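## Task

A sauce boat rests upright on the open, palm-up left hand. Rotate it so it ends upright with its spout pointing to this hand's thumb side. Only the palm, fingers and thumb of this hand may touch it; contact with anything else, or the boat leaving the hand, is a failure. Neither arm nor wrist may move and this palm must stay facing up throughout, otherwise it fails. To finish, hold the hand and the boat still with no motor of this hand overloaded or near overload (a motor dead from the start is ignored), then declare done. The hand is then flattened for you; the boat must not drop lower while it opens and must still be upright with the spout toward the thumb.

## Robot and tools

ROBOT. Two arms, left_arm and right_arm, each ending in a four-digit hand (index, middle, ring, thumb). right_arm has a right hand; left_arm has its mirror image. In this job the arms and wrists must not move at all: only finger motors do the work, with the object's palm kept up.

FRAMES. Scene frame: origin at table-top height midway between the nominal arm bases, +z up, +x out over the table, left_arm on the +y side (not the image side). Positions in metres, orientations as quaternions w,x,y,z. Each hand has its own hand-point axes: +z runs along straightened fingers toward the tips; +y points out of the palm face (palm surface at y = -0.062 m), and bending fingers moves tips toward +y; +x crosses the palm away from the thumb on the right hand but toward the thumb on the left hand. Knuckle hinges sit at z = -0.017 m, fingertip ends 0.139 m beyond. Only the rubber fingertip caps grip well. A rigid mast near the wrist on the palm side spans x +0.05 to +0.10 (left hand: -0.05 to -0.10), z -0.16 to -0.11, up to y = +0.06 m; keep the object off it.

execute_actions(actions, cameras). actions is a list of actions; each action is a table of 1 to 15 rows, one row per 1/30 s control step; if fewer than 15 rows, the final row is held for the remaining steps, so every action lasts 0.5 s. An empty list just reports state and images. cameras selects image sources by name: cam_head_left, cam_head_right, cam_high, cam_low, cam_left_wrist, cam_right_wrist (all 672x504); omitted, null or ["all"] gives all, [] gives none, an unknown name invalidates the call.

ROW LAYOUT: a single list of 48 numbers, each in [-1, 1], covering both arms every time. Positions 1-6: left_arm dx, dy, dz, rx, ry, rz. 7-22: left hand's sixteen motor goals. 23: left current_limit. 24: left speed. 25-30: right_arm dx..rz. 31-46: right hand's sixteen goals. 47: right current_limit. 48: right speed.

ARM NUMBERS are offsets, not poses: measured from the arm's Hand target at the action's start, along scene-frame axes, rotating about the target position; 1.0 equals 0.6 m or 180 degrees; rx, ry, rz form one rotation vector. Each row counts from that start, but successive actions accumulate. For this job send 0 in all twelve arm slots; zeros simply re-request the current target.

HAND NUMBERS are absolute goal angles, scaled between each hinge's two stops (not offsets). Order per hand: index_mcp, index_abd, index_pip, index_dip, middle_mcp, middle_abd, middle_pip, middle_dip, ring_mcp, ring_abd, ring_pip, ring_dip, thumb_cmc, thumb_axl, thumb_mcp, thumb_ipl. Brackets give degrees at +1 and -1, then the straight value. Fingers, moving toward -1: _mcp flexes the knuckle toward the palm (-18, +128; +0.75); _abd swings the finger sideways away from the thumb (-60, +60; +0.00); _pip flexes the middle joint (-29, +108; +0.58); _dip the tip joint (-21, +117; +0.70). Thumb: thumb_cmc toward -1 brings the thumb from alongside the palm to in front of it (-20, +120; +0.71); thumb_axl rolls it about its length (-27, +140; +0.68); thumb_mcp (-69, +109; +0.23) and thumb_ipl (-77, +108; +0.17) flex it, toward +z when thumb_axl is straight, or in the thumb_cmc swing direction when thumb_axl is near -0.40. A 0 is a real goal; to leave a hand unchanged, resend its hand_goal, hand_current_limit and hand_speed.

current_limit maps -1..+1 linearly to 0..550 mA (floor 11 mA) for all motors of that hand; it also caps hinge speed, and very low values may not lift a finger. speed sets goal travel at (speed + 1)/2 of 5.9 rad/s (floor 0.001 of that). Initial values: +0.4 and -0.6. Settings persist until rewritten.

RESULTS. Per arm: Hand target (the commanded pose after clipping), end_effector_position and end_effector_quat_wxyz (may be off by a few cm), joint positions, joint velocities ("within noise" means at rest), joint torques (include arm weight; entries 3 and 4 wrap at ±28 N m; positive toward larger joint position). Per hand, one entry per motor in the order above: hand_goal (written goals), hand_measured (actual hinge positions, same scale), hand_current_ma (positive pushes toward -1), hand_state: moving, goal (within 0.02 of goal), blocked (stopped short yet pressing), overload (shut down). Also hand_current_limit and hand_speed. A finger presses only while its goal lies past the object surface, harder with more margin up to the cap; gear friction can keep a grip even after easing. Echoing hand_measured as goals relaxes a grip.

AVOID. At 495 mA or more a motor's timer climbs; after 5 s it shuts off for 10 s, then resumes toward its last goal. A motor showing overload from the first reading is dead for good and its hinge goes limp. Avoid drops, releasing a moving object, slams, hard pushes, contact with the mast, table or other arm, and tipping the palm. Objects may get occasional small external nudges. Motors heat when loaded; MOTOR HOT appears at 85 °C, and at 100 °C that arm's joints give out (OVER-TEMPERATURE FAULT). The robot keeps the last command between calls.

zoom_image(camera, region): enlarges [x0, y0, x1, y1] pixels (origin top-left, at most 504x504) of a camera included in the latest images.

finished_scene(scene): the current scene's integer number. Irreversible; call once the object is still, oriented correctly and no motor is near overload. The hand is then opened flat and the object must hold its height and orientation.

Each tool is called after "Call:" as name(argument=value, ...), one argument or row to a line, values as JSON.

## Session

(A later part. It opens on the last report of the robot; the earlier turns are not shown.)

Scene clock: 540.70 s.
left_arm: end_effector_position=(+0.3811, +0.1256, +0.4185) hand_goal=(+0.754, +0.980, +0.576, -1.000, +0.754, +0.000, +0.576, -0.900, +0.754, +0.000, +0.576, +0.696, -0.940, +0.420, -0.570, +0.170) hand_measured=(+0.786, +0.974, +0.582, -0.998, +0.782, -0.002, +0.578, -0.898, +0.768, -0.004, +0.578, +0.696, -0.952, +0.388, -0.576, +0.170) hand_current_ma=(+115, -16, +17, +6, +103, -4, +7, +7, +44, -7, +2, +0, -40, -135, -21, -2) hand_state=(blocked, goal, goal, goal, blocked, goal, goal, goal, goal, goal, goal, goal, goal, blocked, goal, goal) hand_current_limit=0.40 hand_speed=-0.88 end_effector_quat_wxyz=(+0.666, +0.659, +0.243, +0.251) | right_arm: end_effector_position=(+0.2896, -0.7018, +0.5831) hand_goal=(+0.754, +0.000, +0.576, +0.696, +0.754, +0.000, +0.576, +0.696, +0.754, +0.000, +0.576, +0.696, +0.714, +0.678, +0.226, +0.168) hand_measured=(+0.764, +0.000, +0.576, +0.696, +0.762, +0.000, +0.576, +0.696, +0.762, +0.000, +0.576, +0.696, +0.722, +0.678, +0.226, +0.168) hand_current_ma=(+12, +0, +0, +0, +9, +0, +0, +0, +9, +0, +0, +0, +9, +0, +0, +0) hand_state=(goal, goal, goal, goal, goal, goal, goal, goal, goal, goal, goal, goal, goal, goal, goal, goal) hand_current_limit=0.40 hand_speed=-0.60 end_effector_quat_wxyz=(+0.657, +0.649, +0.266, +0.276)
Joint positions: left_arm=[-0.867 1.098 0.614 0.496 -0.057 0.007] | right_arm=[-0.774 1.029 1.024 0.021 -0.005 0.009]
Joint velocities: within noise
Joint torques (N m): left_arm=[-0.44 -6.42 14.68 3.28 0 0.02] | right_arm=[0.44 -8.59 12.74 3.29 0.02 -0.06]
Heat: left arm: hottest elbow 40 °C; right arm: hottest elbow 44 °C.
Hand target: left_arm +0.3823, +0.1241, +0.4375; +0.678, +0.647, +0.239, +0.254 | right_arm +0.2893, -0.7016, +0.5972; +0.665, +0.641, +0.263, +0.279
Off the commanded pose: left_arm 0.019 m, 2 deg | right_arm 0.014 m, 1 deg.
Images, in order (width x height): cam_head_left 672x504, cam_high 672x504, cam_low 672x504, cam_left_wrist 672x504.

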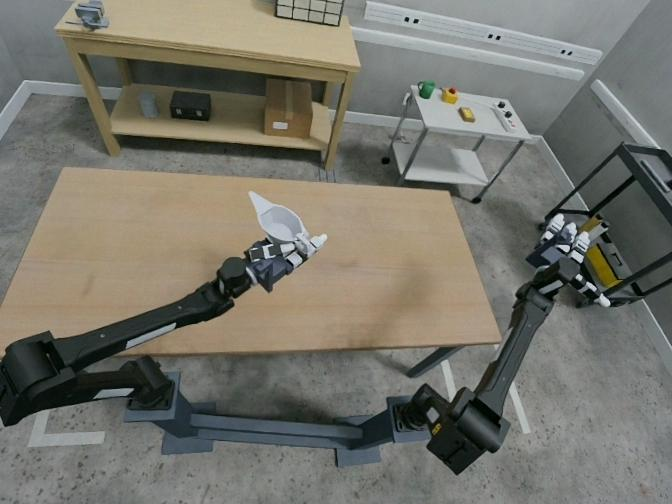

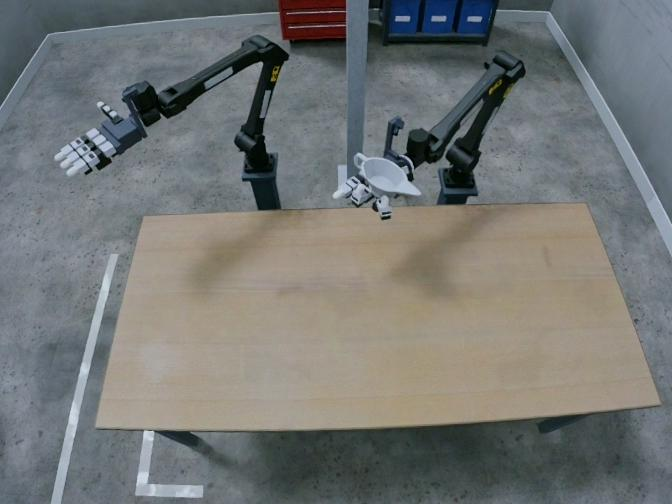

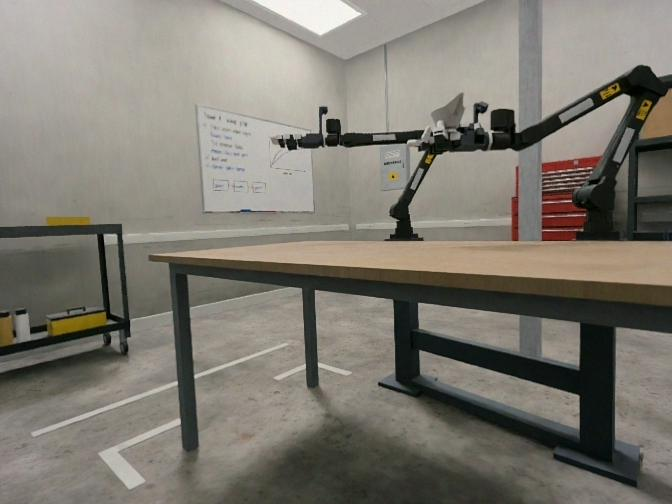

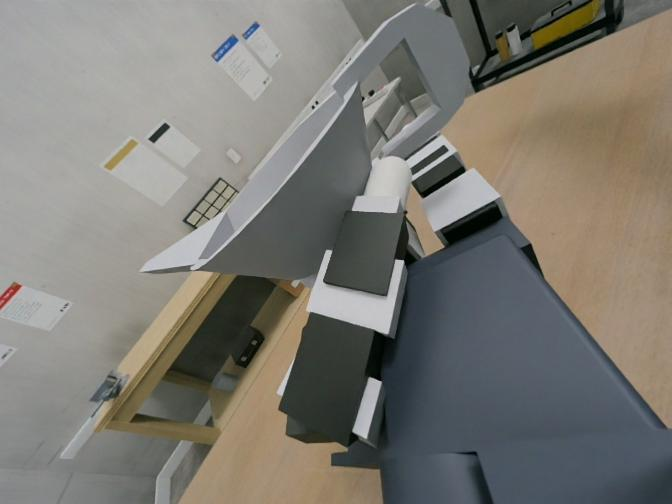

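Call:
execute_actions(
  actions=[
    [[0,0,0,0,0,0,0.754,0.97,0.576,-1.0,0.754,0,0.576,-0.9,0.754,0,0.576,0.696,-0.94,0.37,-0.57,0.17,0.4,-0.88,0,0,0,0,0,0,0.754,0,0.576,0.696,0.754,0,0.576,0.696,0.754,0,0.576,0.696,0.714,0.678,0.226,0.168,0.4,-0.6]],
    [[0,0,0,0,0,0,0.754,0.97,0.576,-0.7,0.754,0,0.576,-0.9,0.754,0,0.576,0.696,-0.94,0.36,-0.57,0.17,0.4,-0.85,0,0,0,0,0,0,0.754,0,0.576,0.696,0.754,0,0.576,0.696,0.754,0,0.576,0.696,0.714,0.678,0.226,0.168,0.4,-0.6]],
  ],
  cameras=["cam_head_left","cam_high","cam_low","cam_left_wrist"],
)

Call:
zoom_image(
  camera="cam_head_left",
  region=[230, 175, 340, 280],
)

Call:
zoom_image(
  camera="cam_high",
  region=[325, 140, 435, 225],
)

Call:
zoom_image(
  camera="cam_low",
  region=[420, 85, 485, 155],
)

Scene clock: 574.30 s.
left_arm: end_effector_position=(+0.3811, +0.1256, +0.4185) hand_goal=(+0.754, +0.970, +0.576, -0.700, +0.754, +0.000, +0.576, -0.900, +0.754, +0.000, +0.576, +0.696, -0.940, +0.360, -0.570, +0.170) hand_measured=(+0.784, +0.972, +0.582, -0.702, +0.782, -0.002, +0.578, -0.898, +0.768, -0.004, +0.578, +0.696, -0.952, +0.360, -0.576, +0.168) hand_current_ma=(+111, +3, +17, -7, +103, -4, +7, +7, +44, -7, +2, +0, -40, +0, -23, -3) hand_state=(blocked, goal, goal, goal, blocked, goal, goal, goal, goal, goal, goal, goal, goal, goal, goal, goal) hand_current_limit=0.40 hand_speed=-0.85 end_effector_quat_wxyz=(+0.666, +0.659, +0.243, +0.251) | right_arm: end_effector_position=(+0.2896, -0.7018, +0.5831) hand_goal=(+0.754, +0.000, +0.576, +0.696, +0.754, +0.000, +0.576, +0.696, +0.754, +0.000, +0.576, +0.696, +0.714, +0.678, +0.226, +0.168) hand_measured=(+0.764, +0.000, +0.576, +0.696, +0.762, +0.000, +0.576, +0.696, +0.762, +0.000, +0.576, +0.696, +0.722, +0.678, +0.226, +0.168) hand_current_ma=(+12, +0, +0, +0, +9, +0, +0, +0, +9, +0, +0, +0, +9, +0, +0, +0) hand_state=(goal, goal, goal, goal, goal, goal, goal, goal, goal, goal, goal, goal, goal, goal, goal, goal) hand_current_limit=0.40 hand_speed=-0.60 end_effector_quat_wxyz=(+0.657, +0.649, +0.266, +0.276)
Joint positions: left_arm=[-0.867 1.098 0.614 0.496 -0.057 0.007] | right_arm=[-0.774 1.029 1.024 0.021 -0.005 0.009]
Joint velocities: within noise
Joint torques (N m): left_arm=[-0.38 -6.36 14.71 3.29 0 0.02] | right_arm=[0.38 -8.59 12.75 3.29 0.02 -0.05]
Heat: left arm: hottest elbow 40 °C; right arm: hottest elbow 44 °C.
Hand target: left_arm +0.3823, +0.1241, +0.4375; +0.678, +0.647, +0.239, +0.254 | right_arm +0.2893, -0.7016, +0.5972; +0.665, +0.641, +0.263, +0.279
Off the commanded pose: left_arm 0.019 m, 2 deg | right_arm 0.014 m, 1 deg.
Images, in order (width x height): cam_head_left 672x504, cam_high 672x504, cam_low 672x504, cam_left_wrist 672x504.

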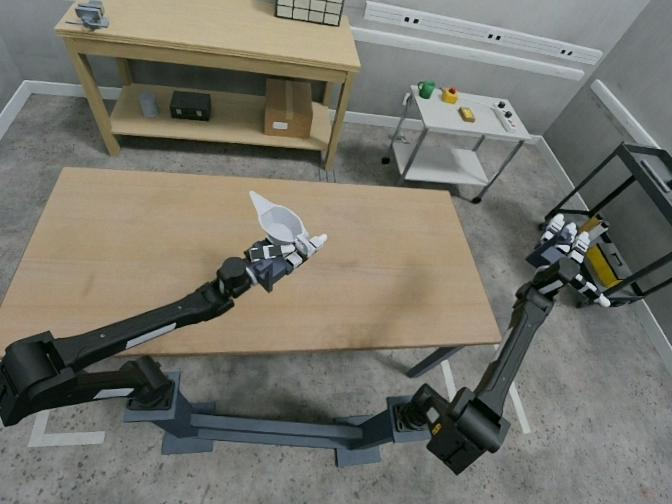

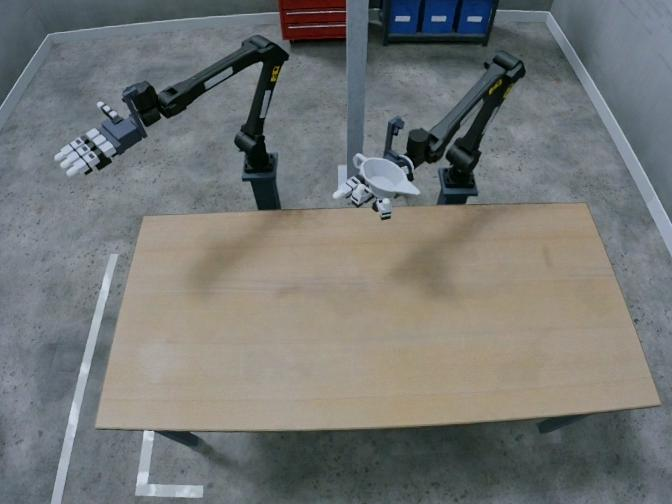

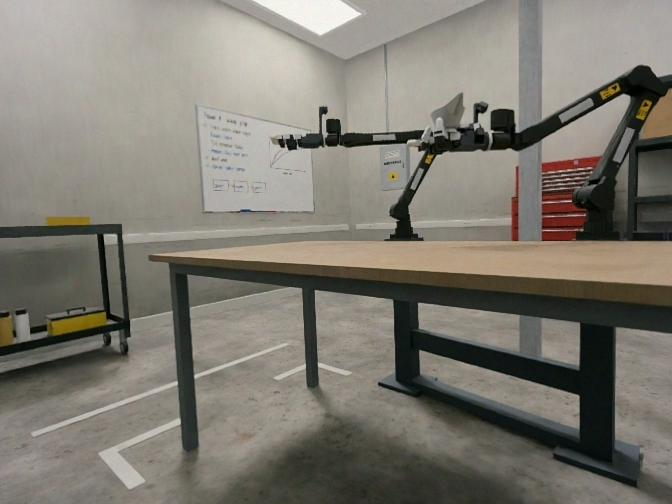

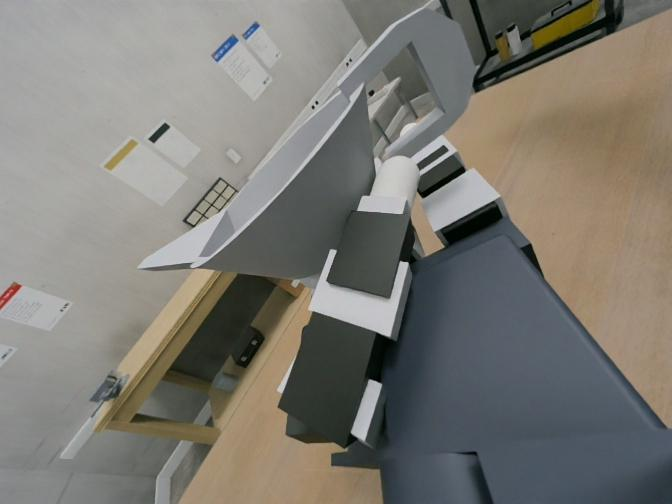

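Scaled by 4.582 from the camera's 672x504 image, which has a finer 960x720 frame.

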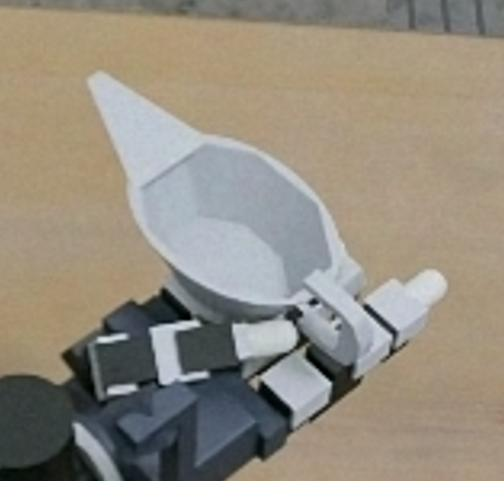

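Scaled by 4.582 from the camera's 672x504 image, which has a finer 960x720 frame.

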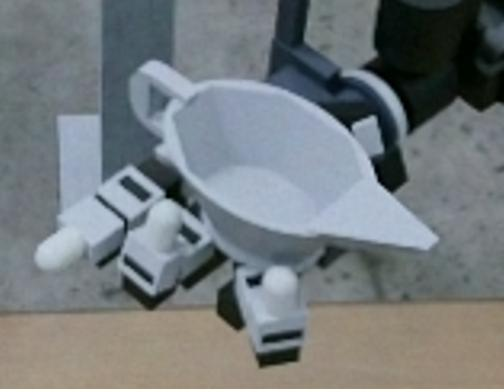

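Scaled by 7.200 from the camera's 672x504 image, which has a finer 960x720 frame.

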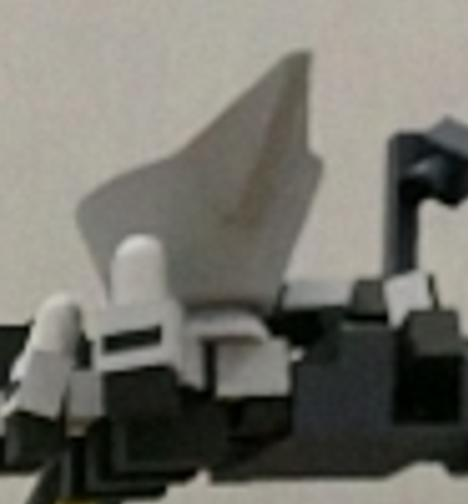

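Call:
execute_actions(
  actions=[
    [[0,0,0,0,0,0,0.754,0.97,0.576,-0.1,0.754,0,0.576,-0.9,0.754,0,0.576,0.696,-0.94,0.36,-0.57,0.17,0.4,-0.75,0,0,0,0,0,0,0.754,0,0.576,0.696,0.754,0,0.576,0.696,0.754,0,0.576,0.696,0.714,0.678,0.226,0.168,0.4,-0.6]],
    [[0,0,0,0,0,0,0.754,0.97,0.576,0.4,0.754,0,0.576,-0.9,0.754,0,0.576,0.696,-0.94,0.36,-0.57,0.17,0.4,-0.75,0,0,0,0,0,0,0.754,0,0.576,0.696,0.754,0,0.576,0.696,0.754,0,0.576,0.696,0.714,0.678,0.226,0.168,0.4,-0.6]],
    [[0,0,0,0,0,0,0.754,0.97,0.576,0.696,0.754,0,0.576,-0.9,0.754,0,0.576,0.696,-0.94,0.36,-0.57,0.17,0.4,-0.75,0,0,0,0,0,0,0.754,0,0.576,0.696,0.754,0,0.576,0.696,0.754,0,0.576,0.696,0.714,0.678,0.226,0.168,0.4,-0.6]],
  ],
  cameras=["cam_head_left","cam_head_right","cam_high","cam_low"],
)

Call:
zoom_image(
  camera="cam_head_left",
  region=[230, 175, 340, 280],
)

Call:
zoom_image(
  camera="cam_high",
  region=[325, 140, 435, 225],
)

Call:
zoom_image(
  camera="cam_low",
  region=[420, 85, 485, 155],
)

Call:
zoom_image(
  camera="cam_head_right",
  region=[180, 170, 290, 280],
)

Scene clock: 586.07 s.
left_arm: end_effector_position=(+0.3811, +0.1256, +0.4185) hand_goal=(+0.754, +0.970, +0.576, +0.696, +0.754, +0.000, +0.576, -0.900, +0.754, +0.000, +0.576, +0.696, -0.940, +0.360, -0.570, +0.170) hand_measured=(+0.784, +0.972, +0.582, +0.694, +0.782, -0.002, +0.578, -0.898, +0.768, -0.004, +0.578, +0.696, -0.952, +0.360, -0.576, +0.168) hand_current_ma=(+111, +3, +17, -5, +103, -4, +7, +7, +44, -7, +2, +0, -40, +0, -23, -3) hand_state=(blocked, goal, goal, goal, blocked, goal, goal, goal, goal, goal, goal, goal, goal, goal, goal, goal) hand_current_limit=0.40 hand_speed=-0.75 end_effector_quat_wxyz=(+0.666, +0.659, +0.243, +0.251) | right_arm: end_effector_position=(+0.2896, -0.7018, +0.5831) hand_goal=(+0.754, +0.000, +0.576, +0.696, +0.754, +0.000, +0.576, +0.696, +0.754, +0.000, +0.576, +0.696, +0.714, +0.678, +0.226, +0.168) hand_measured=(+0.764, +0.000, +0.576, +0.696, +0.762, +0.000, +0.576, +0.696, +0.762, +0.000, +0.576, +0.696, +0.722, +0.678, +0.226, +0.168) hand_current_ma=(+12, +0, +0, +0, +9, +0, +0, +0, +9, +0, +0, +0, +9, +0, +0, +0) hand_state=(goal, goal, goal, goal, goal, goal, goal, goal, goal, goal, goal, goal, goal, goal, goal, goal) hand_current_limit=0.40 hand_speed=-0.60 end_effector_quat_wxyz=(+0.657, +0.649, +0.266, +0.276)
Joint positions: left_arm=[-0.867 1.098 0.614 0.496 -0.057 0.007] | right_arm=[-0.774 1.029 1.024 0.021 -0.005 0.009]
Joint velocities: within noise
Joint torques (N m): left_arm=[-0.44 -6.36 14.68 3.32 0 0.03] | right_arm=[0.44 -8.47 12.74 3.28 0.02 -0.05]
Heat: left arm: hottest elbow 40 °C; right arm: hottest elbow 44 °C.
Hand target: left_arm +0.3823, +0.1241, +0.4375; +0.678, +0.647, +0.239, +0.254 | right_arm +0.2893, -0.7016, +0.5972; +0.665, +0.641, +0.263, +0.279
Off the commanded pose: left_arm 0.019 m, 2 deg | right_arm 0.014 m, 1 deg.
Images, in order (width x height): cam_head_left 672x504, cam_head_right 672x504, cam_high 672x504, cam_low 672x504.

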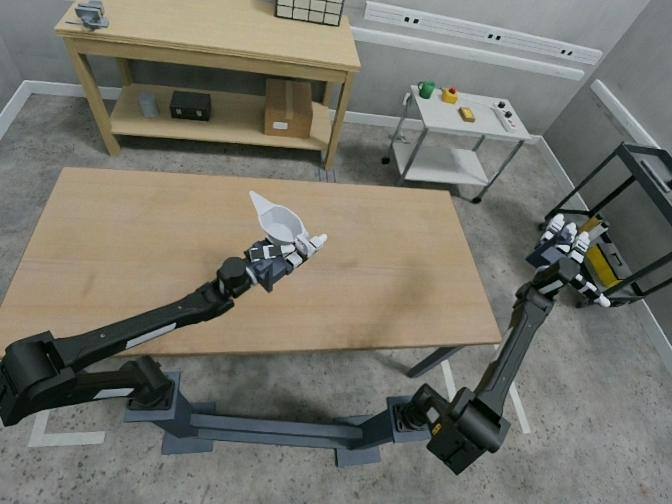

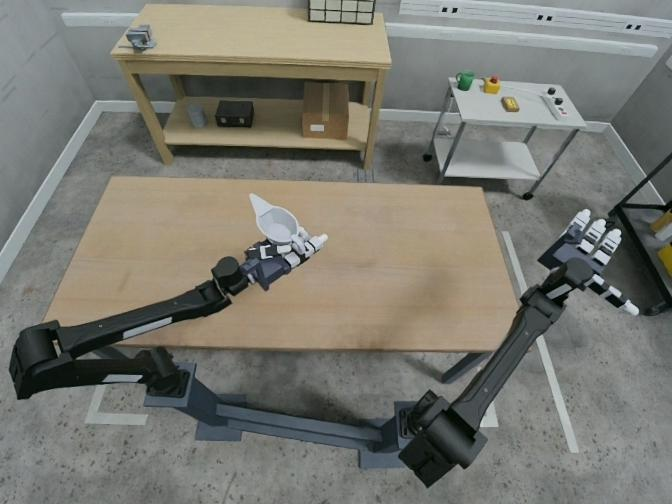

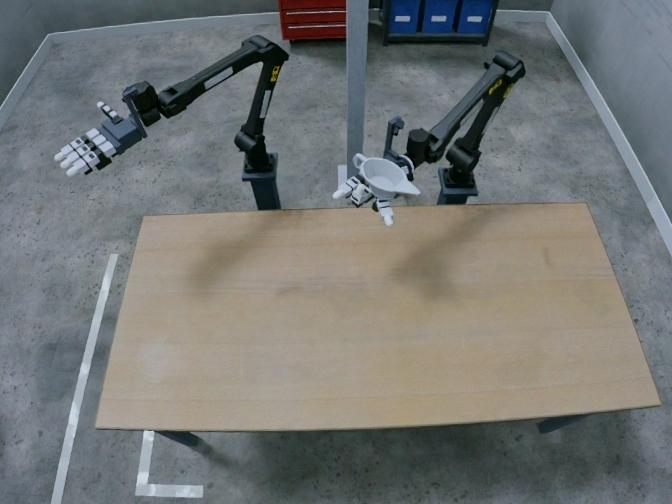

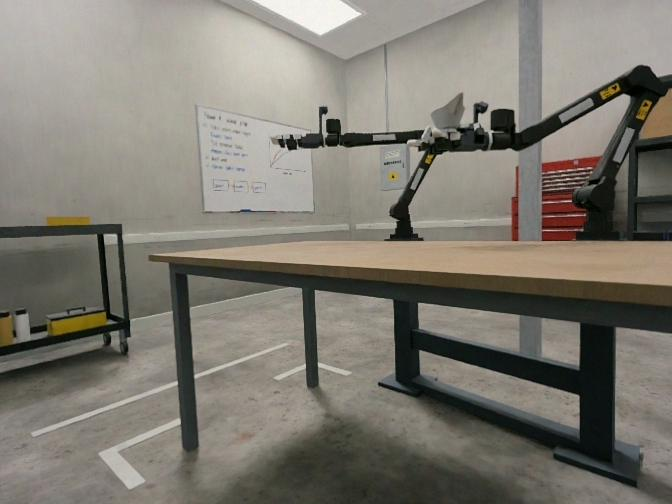

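Scaled by 4.582 from the camera's 672x504 image, which has a finer 960x720 frame.

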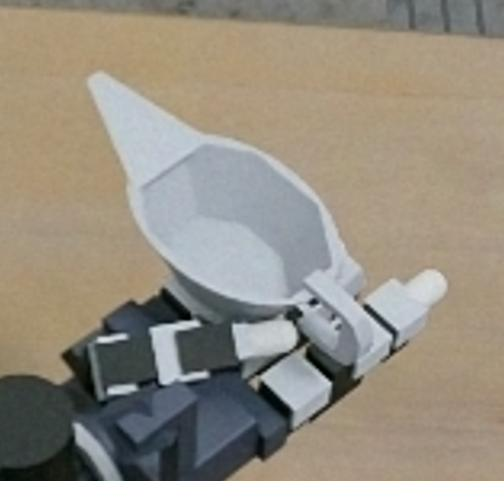

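Scaled by 4.582 from the camera's 672x504 image, which has a finer 960x720 frame.

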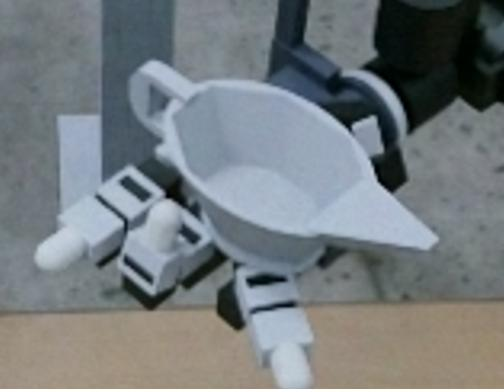

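Scaled by 7.200 from the camera's 672x504 image, which has a finer 960x720 frame.

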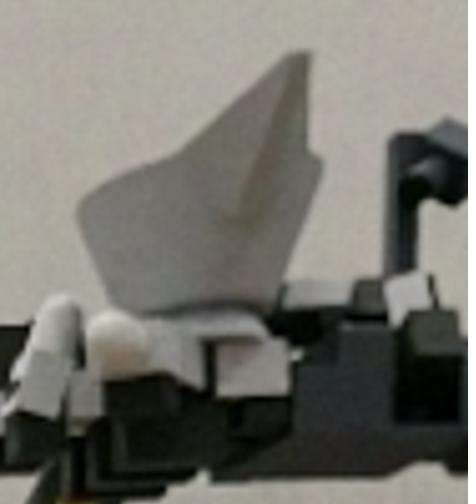

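Scaled by 4.582 from the camera's 672x504 image, which has a finer 960x720 frame.

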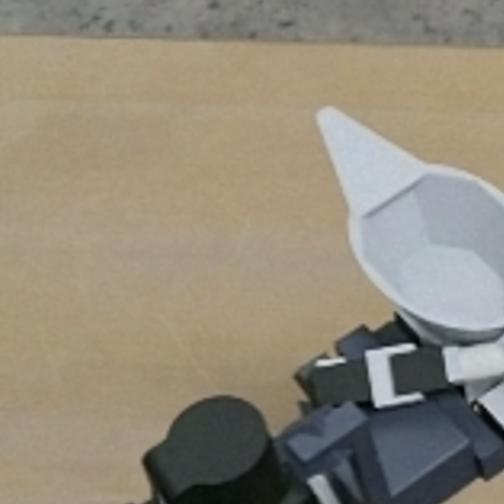

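Call:
execute_actions(
  actions=[
    [[0,0,0,0,0,0,0.754,0.8,0.576,0.696,0.754,0,0.576,-0.9,0.754,0,0.576,0.696,-0.94,0.38,-0.57,0.17,0.4,-0.88,0,0,0,0,0,0,0.754,0,0.576,0.696,0.754,0,0.576,0.696,0.754,0,0.576,0.696,0.714,0.678,0.226,0.168,0.4,-0.6]],
    [[0,0,0,0,0,0,0.754,0.6,0.576,0.696,0.754,0,0.576,-0.9,0.754,0,0.576,0.696,-0.94,0.38,-0.57,0.17,0.4,-0.88,0,0,0,0,0,0,0.754,0,0.576,0.696,0.754,0,0.576,0.696,0.754,0,0.576,0.696,0.714,0.678,0.226,0.168,0.4,-0.6]],
    [[0,0,0,0,0,0,0.754,0.42,0.576,0.696,0.754,0,0.576,-0.9,0.754,0,0.576,0.696,-0.94,0.38,-0.57,0.17,0.4,-0.88,0,0,0,0,0,0,0.754,0,0.576,0.696,0.754,0,0.576,0.696,0.754,0,0.576,0.696,0.714,0.678,0.226,0.168,0.4,-0.6]],
  ],
  cameras=["cam_head_left","cam_left_wrist","cam_high","cam_low"],
)

Call:
zoom_image(
  camera="cam_head_left",
  region=[230, 175, 340, 280],
)

Call:
zoom_image(
  camera="cam_high",
  region=[325, 140, 435, 225],
)

Call:
zoom_image(
  camera="cam_low",
  region=[420, 85, 485, 155],
)

Scene clock: 625.83 s.
left_arm: end_effector_position=(+0.3811, +0.1256, +0.4185) hand_goal=(+0.754, +0.420, +0.576, +0.696, +0.754, +0.000, +0.576, -0.900, +0.754, +0.000, +0.576, +0.696, -0.940, +0.380, -0.570, +0.170) hand_measured=(+0.784, +0.426, +0.582, +0.694, +0.782, -0.002, +0.578, -0.898, +0.768, -0.004, +0.578, +0.696, -0.952, +0.372, -0.576, +0.168) hand_current_ma=(+111, +12, +17, -5, +103, -4, +7, +7, +44, -7, +2, +0, -40, -27, -23, -3) hand_state=(blocked, goal, goal, goal, blocked, goal, goal, goal, goal, goal, goal, goal, goal, goal, goal, goal) hand_current_limit=0.40 hand_speed=-0.88 end_effector_quat_wxyz=(+0.666, +0.659, +0.243, +0.251) | right_arm: end_effector_position=(+0.2896, -0.7018, +0.5831) hand_goal=(+0.754, +0.000, +0.576, +0.696, +0.754, +0.000, +0.576, +0.696, +0.754, +0.000, +0.576, +0.696, +0.714, +0.678, +0.226, +0.168) hand_measured=(+0.764, +0.000, +0.576, +0.696, +0.762, +0.000, +0.576, +0.696, +0.762, +0.000, +0.576, +0.696, +0.722, +0.678, +0.226, +0.168) hand_current_ma=(+12, +0, +0, +0, +9, +0, +0, +0, +9, +0, +0, +0, +9, +0, +0, +0) hand_state=(goal, goal, goal, goal, goal, goal, goal, goal, goal, goal, goal, goal, goal, goal, goal, goal) hand_current_limit=0.40 hand_speed=-0.60 end_effector_quat_wxyz=(+0.657, +0.649, +0.266, +0.276)
Joint positions: left_arm=[-0.867 1.098 0.614 0.496 -0.057 0.007] | right_arm=[-0.774 1.029 1.024 0.021 -0.005 0.009]
Joint velocities: within noise
Joint torques (N m): left_arm=[-0.44 -6.48 14.74 3.36 0 0.01] | right_arm=[0.38 -8.47 12.74 3.28 0.02 -0.05]
Heat: left arm: hottest elbow 41 °C; right arm: hottest elbow 45 °C.
Hand target: left_arm +0.3823, +0.1241, +0.4375; +0.678, +0.647, +0.239, +0.254 | right_arm +0.2893, -0.7016, +0.5972; +0.665, +0.641, +0.263, +0.279
Off the commanded pose: left_arm 0.019 m, 2 deg | right_arm 0.014 m, 1 deg.
Images, in order (width x height): cam_head_left 672x504, cam_high 672x504, cam_low 672x504, cam_left_wrist 672x504.

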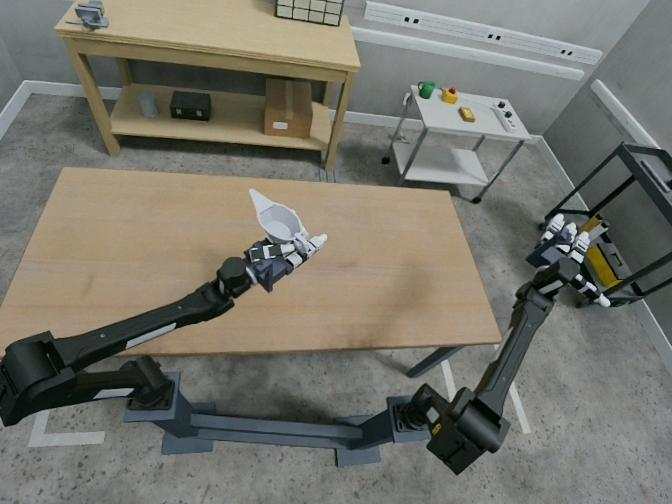

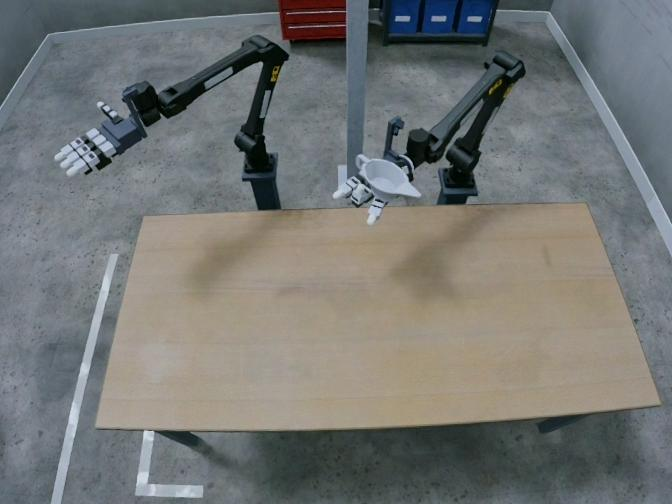

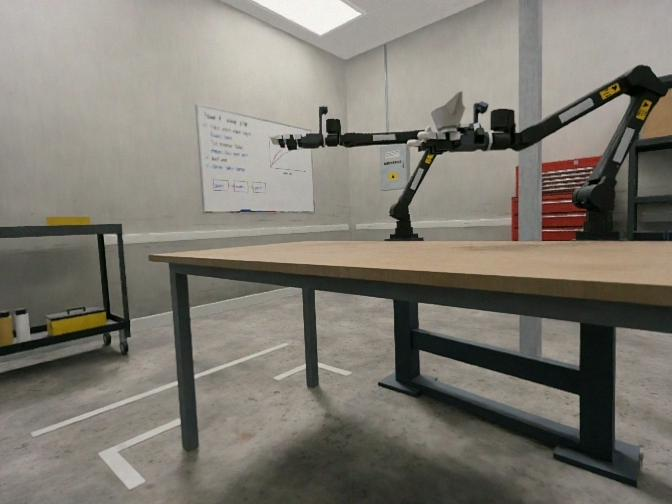

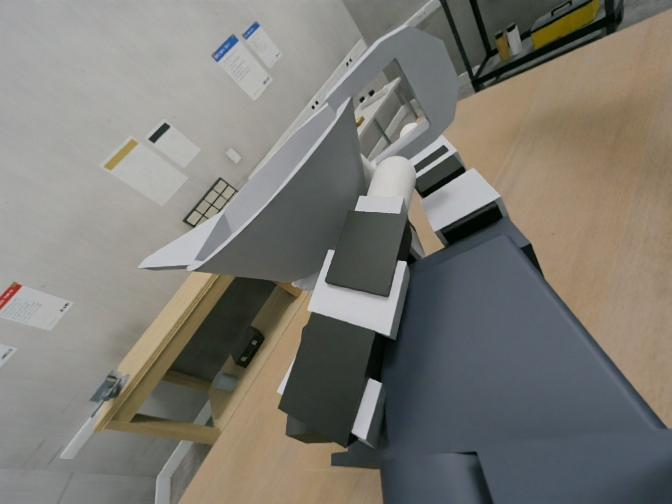

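Scaled by 4.582 from the camera's 672x504 image, which has a finer 960x720 frame.

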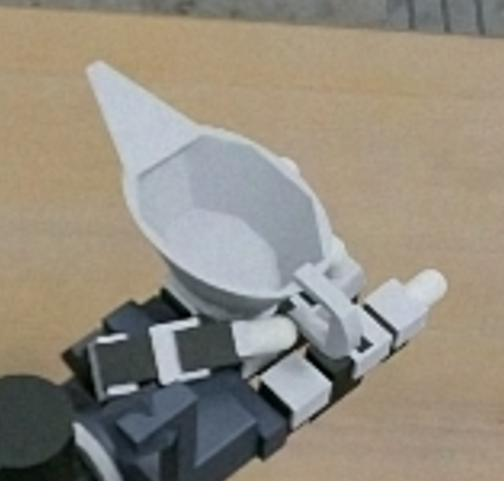

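Scaled by 4.582 from the camera's 672x504 image, which has a finer 960x720 frame.

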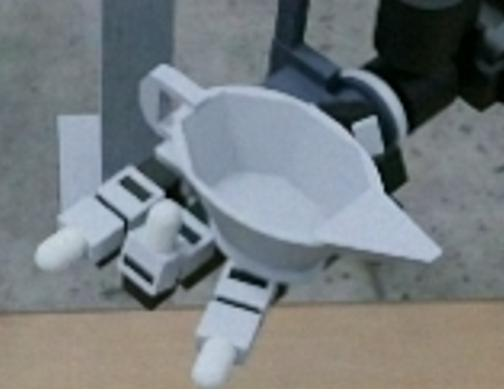

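Scaled by 7.200 from the camera's 672x504 image, which has a finer 960x720 frame.

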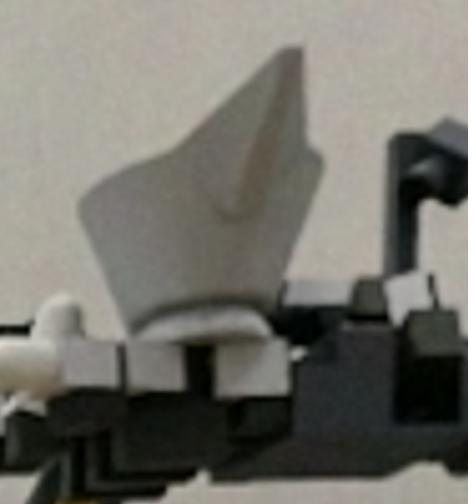

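Call:
execute_actions(
  actions=[
    [[0,0,0,0,0,0,0.754,0.42,0.576,0.696,0.754,0,0.576,-0.9,0.754,0,0.576,0.696,-0.94,0.30,-0.55,0.17,0.4,-0.88,0,0,0,0,0,0,0.754,0,0.576,0.696,0.754,0,0.576,0.696,0.754,0,0.576,0.696,0.714,0.678,0.226,0.168,0.4,-0.6]],
    [[0,0,0,0,0,0,0.754,0.42,0.576,0.696,0.754,0,0.576,-0.9,0.754,0,0.576,0.696,-0.94,0.1,-0.45,0.17,0.4,-0.85,0,0,0,0,0,0,0.754,0,0.576,0.696,0.754,0,0.576,0.696,0.754,0,0.576,0.696,0.714,0.678,0.226,0.168,0.4,-0.6]],
  ],
  cameras=["cam_head_left","cam_left_wrist","cam_high","cam_low"],
)

Call:
zoom_image(
  camera="cam_head_left",
  region=[230, 175, 340, 280],
)

Call:
zoom_image(
  camera="cam_high",
  region=[325, 140, 435, 225],
)

Call:
zoom_image(
  camera="cam_low",
  region=[420, 85, 485, 155],
)

Scene clock: 638.13 s.
left_arm: end_effector_position=(+0.3811, +0.1256, +0.4185) hand_goal=(+0.754, +0.420, +0.576, +0.696, +0.754, +0.000, +0.576, -0.900, +0.754, +0.000, +0.576, +0.696, -0.940, +0.100, -0.450, +0.170) hand_measured=(+0.784, +0.426, +0.582, +0.694, +0.782, -0.002, +0.578, -0.898, +0.768, -0.004, +0.578, +0.696, -0.952, +0.100, -0.462, +0.168) hand_current_ma=(+111, +12, +17, -5, +103, -4, +7, +7, +44, -7, +2, +0, -40, +1, -52, -3) hand_state=(blocked, goal, goal, goal, blocked, goal, goal, goal, goal, goal, goal, goal, goal, goal, goal, goal) hand_current_limit=0.40 hand_speed=-0.85 end_effector_quat_wxyz=(+0.666, +0.659, +0.243, +0.251) | right_arm: end_effector_position=(+0.2896, -0.7018, +0.5831) hand_goal=(+0.754, +0.000, +0.576, +0.696, +0.754, +0.000, +0.576, +0.696, +0.754, +0.000, +0.576, +0.696, +0.714, +0.678, +0.226, +0.168) hand_measured=(+0.764, +0.000, +0.576, +0.696, +0.762, +0.000, +0.576, +0.696, +0.762, +0.000, +0.576, +0.696, +0.722, +0.678, +0.226, +0.168) hand_current_ma=(+12, +0, +0, +0, +9, +0, +0, +0, +9, +0, +0, +0, +9, +0, +0, +0) hand_state=(goal, goal, goal, goal, goal, goal, goal, goal, goal, goal, goal, goal, goal, goal, goal, goal) hand_current_limit=0.40 hand_speed=-0.60 end_effector_quat_wxyz=(+0.657, +0.649, +0.266, +0.276)
Joint positions: left_arm=[-0.867 1.098 0.614 0.496 -0.057 0.007] | right_arm=[-0.774 1.029 1.024 0.021 -0.005 0.009]
Joint velocities: within noise
Joint torques (N m): left_arm=[-0.38 -6.42 14.71 3.3 0 0] | right_arm=[0.38 -8.47 12.74 3.26 0.02 -0.06]
Heat: left arm: hottest elbow 41 °C; right arm: hottest elbow 45 °C.
Hand target: left_arm +0.3823, +0.1241, +0.4375; +0.678, +0.647, +0.239, +0.254 | right_arm +0.2893, -0.7016, +0.5972; +0.665, +0.641, +0.263, +0.279
Off the commanded pose: left_arm 0.019 m, 2 deg | right_arm 0.014 m, 1 deg.
Images, in order (width x height): cam_head_left 672x504, cam_high 672x504, cam_low 672x504, cam_left_wrist 672x504.

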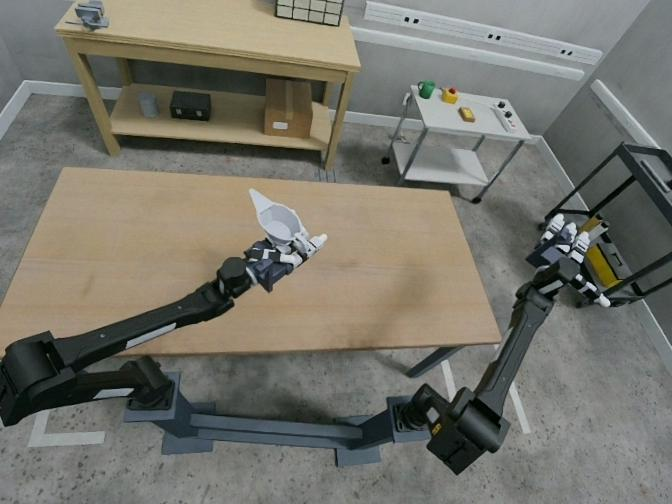

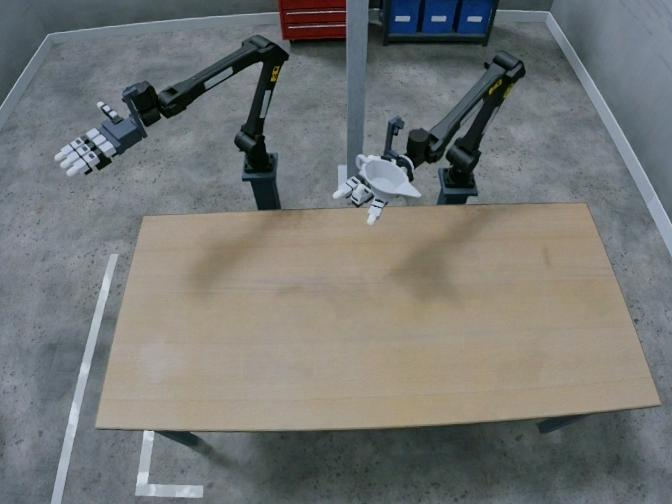

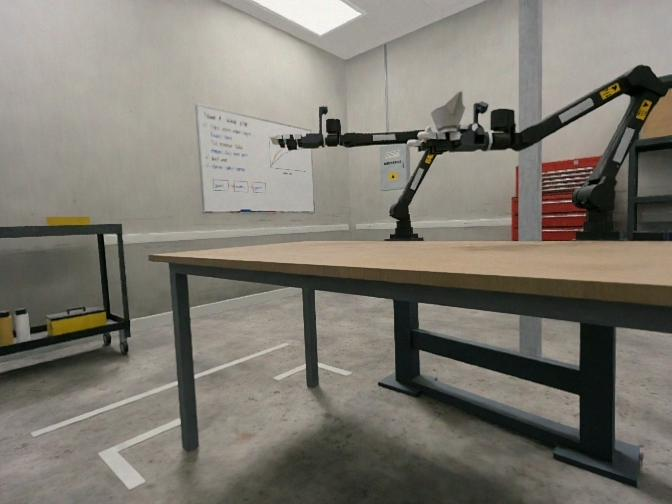

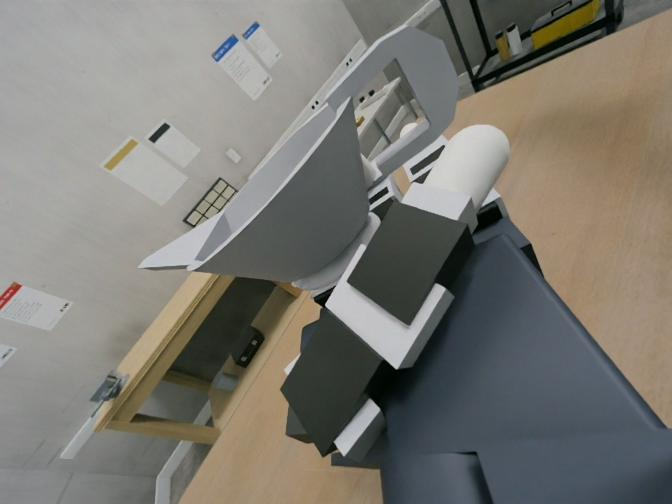

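Scaled by 4.582 from the camera's 672x504 image, which has a finer 960x720 frame.

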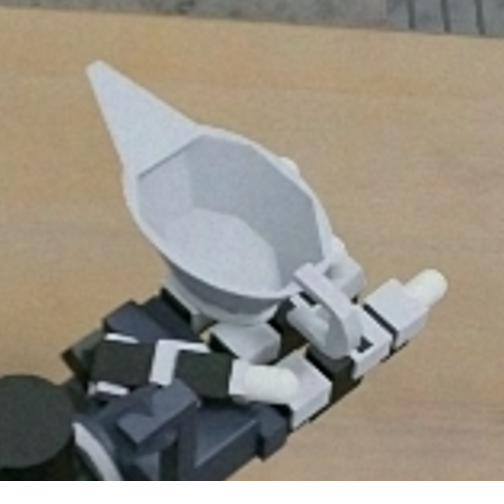

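Scaled by 4.582 from the camera's 672x504 image, which has a finer 960x720 frame.

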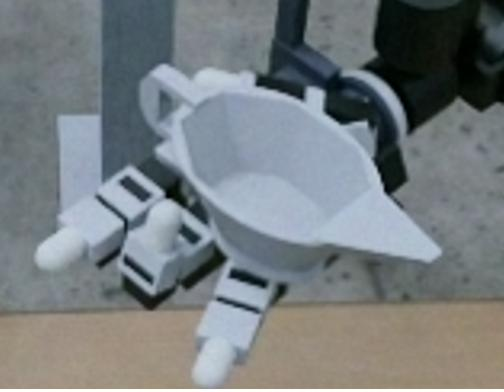

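Scaled by 7.200 from the camera's 672x504 image, which has a finer 960x720 frame.

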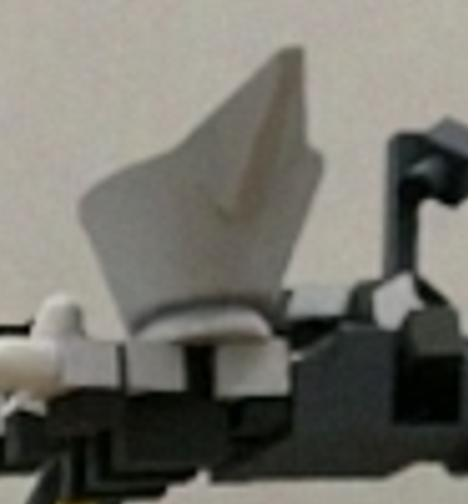

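Call:
execute_actions(
  actions=[
    [[0,0,0,0,0,0,0.754,0.42,0.576,0.696,0.754,0,0.576,-0.9,0.754,0,0.576,0.696,-0.94,0.1,-0.15,0.17,0.4,-0.8,0,0,0,0,0,0,0.754,0,0.576,0.696,0.754,0,0.576,0.696,0.754,0,0.576,0.696,0.714,0.678,0.226,0.168,0.4,-0.6]],
    [[0,0,0,0,0,0,0.754,0.42,0.576,0.696,0.754,0,0.576,-0.9,0.754,0,0.576,0.696,-0.94,0.1,0.22,0.17,0.4,-0.75,0,0,0,0,0,0,0.754,0,0.576,0.696,0.754,0,0.576,0.696,0.754,0,0.576,0.696,0.714,0.678,0.226,0.168,0.4,-0.6]],
  ],
  cameras=["cam_head_left","cam_left_wrist","cam_high","cam_low"],
)

Call:
zoom_image(
  camera="cam_head_left",
  region=[230, 175, 340, 280],
)

Call:
zoom_image(
  camera="cam_low",
  region=[420, 85, 485, 155],
)

Scene clock: 670.30 s.
left_arm: end_effector_position=(+0.3811, +0.1256, +0.4185) hand_goal=(+0.754, +0.420, +0.576, +0.696, +0.754, +0.000, +0.576, -0.900, +0.754, +0.000, +0.576, +0.696, -0.940, +0.100, +0.220, +0.170) hand_measured=(+0.784, +0.426, +0.582, +0.694, +0.782, -0.002, +0.578, -0.898, +0.768, -0.004, +0.578, +0.696, -0.952, +0.100, +0.214, +0.168) hand_current_ma=(+111, +12, +17, -5, +103, -4, +7, +7, +44, -7, +2, +0, -40, +1, -21, -3) hand_state=(blocked, goal, goal, goal, blocked, goal, goal, goal, goal, goal, goal, goal, goal, goal, goal, goal) hand_current_limit=0.40 hand_speed=-0.75 end_effector_quat_wxyz=(+0.666, +0.659, +0.243, +0.251) | right_arm: end_effector_position=(+0.2896, -0.7018, +0.5831) hand_goal=(+0.754, +0.000, +0.576, +0.696, +0.754, +0.000, +0.576, +0.696, +0.754, +0.000, +0.576, +0.696, +0.714, +0.678, +0.226, +0.168) hand_measured=(+0.764, +0.000, +0.576, +0.696, +0.762, +0.000, +0.576, +0.696, +0.762, +0.000, +0.576, +0.696, +0.722, +0.678, +0.226, +0.168) hand_current_ma=(+12, +0, +0, +0, +9, +0, +0, +0, +9, +0, +0, +0, +9, +0, +0, +0) hand_state=(goal, goal, goal, goal, goal, goal, goal, goal, goal, goal, goal, goal, goal, goal, goal, goal) hand_current_limit=0.40 hand_speed=-0.60 end_effector_quat_wxyz=(+0.657, +0.649, +0.266, +0.276)
Joint positions: left_arm=[-0.867 1.098 0.614 0.496 -0.057 0.007] | right_arm=[-0.774 1.029 1.024 0.021 -0.005 0.009]
Joint velocities: within noise
Joint torques (N m): left_arm=[-0.32 -6.42 14.68 3.28 0.01 0.02] | right_arm=[0.38 -8.47 12.74 3.28 0.02 -0.06]
Heat: left arm: hottest elbow 41 °C; right arm: hottest elbow 45 °C.
Hand target: left_arm +0.3823, +0.1241, +0.4375; +0.678, +0.647, +0.239, +0.254 | right_arm +0.2893, -0.7016, +0.5972; +0.665, +0.641, +0.263, +0.279
Off the commanded pose: left_arm 0.019 m, 2 deg | right_arm 0.014 m, 1 deg.
Images, in order (width x height): cam_head_left 672x504, cam_high 672x504, cam_low 672x504, cam_left_wrist 672x504.

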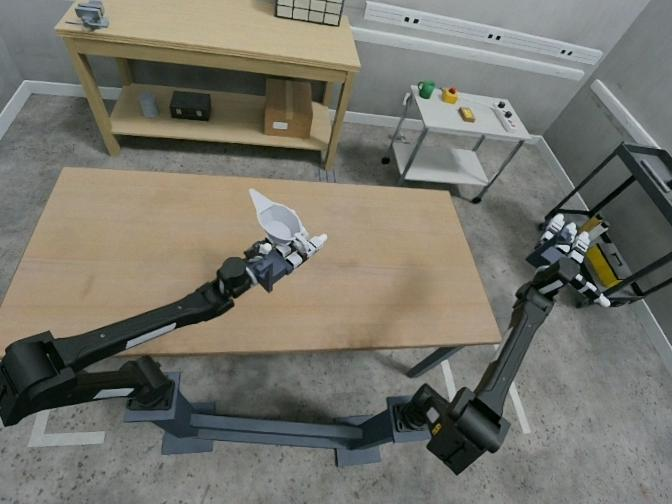

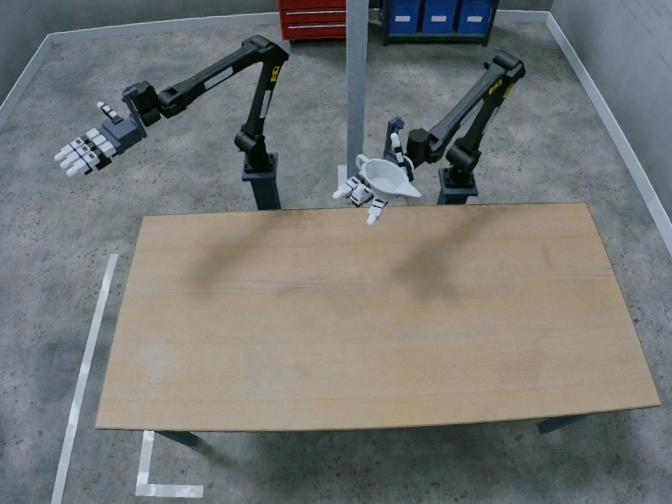

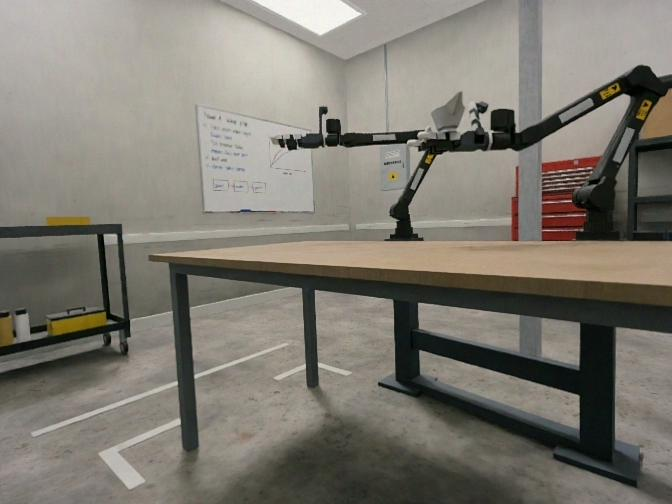

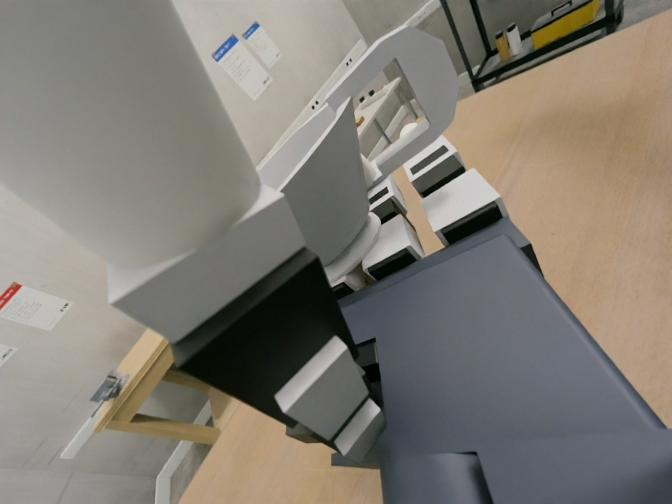

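Scaled by 4.582 from the camera's 672x504 image, which has a finer 960x720 frame.

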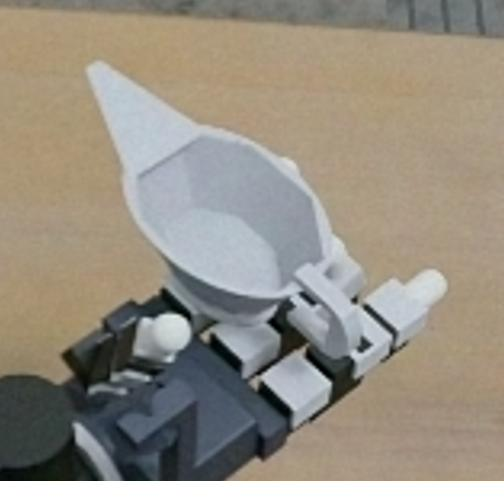

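Scaled by 7.200 from the camera's 672x504 image, which has a finer 960x720 frame.

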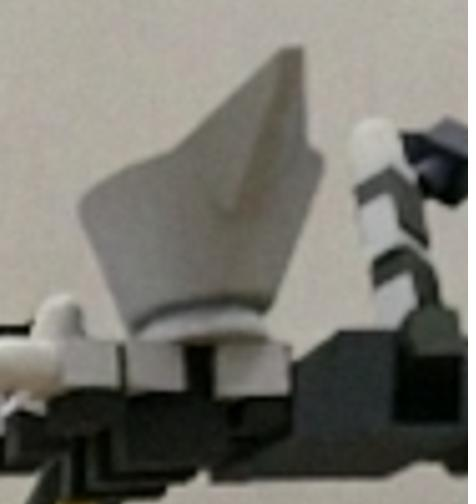

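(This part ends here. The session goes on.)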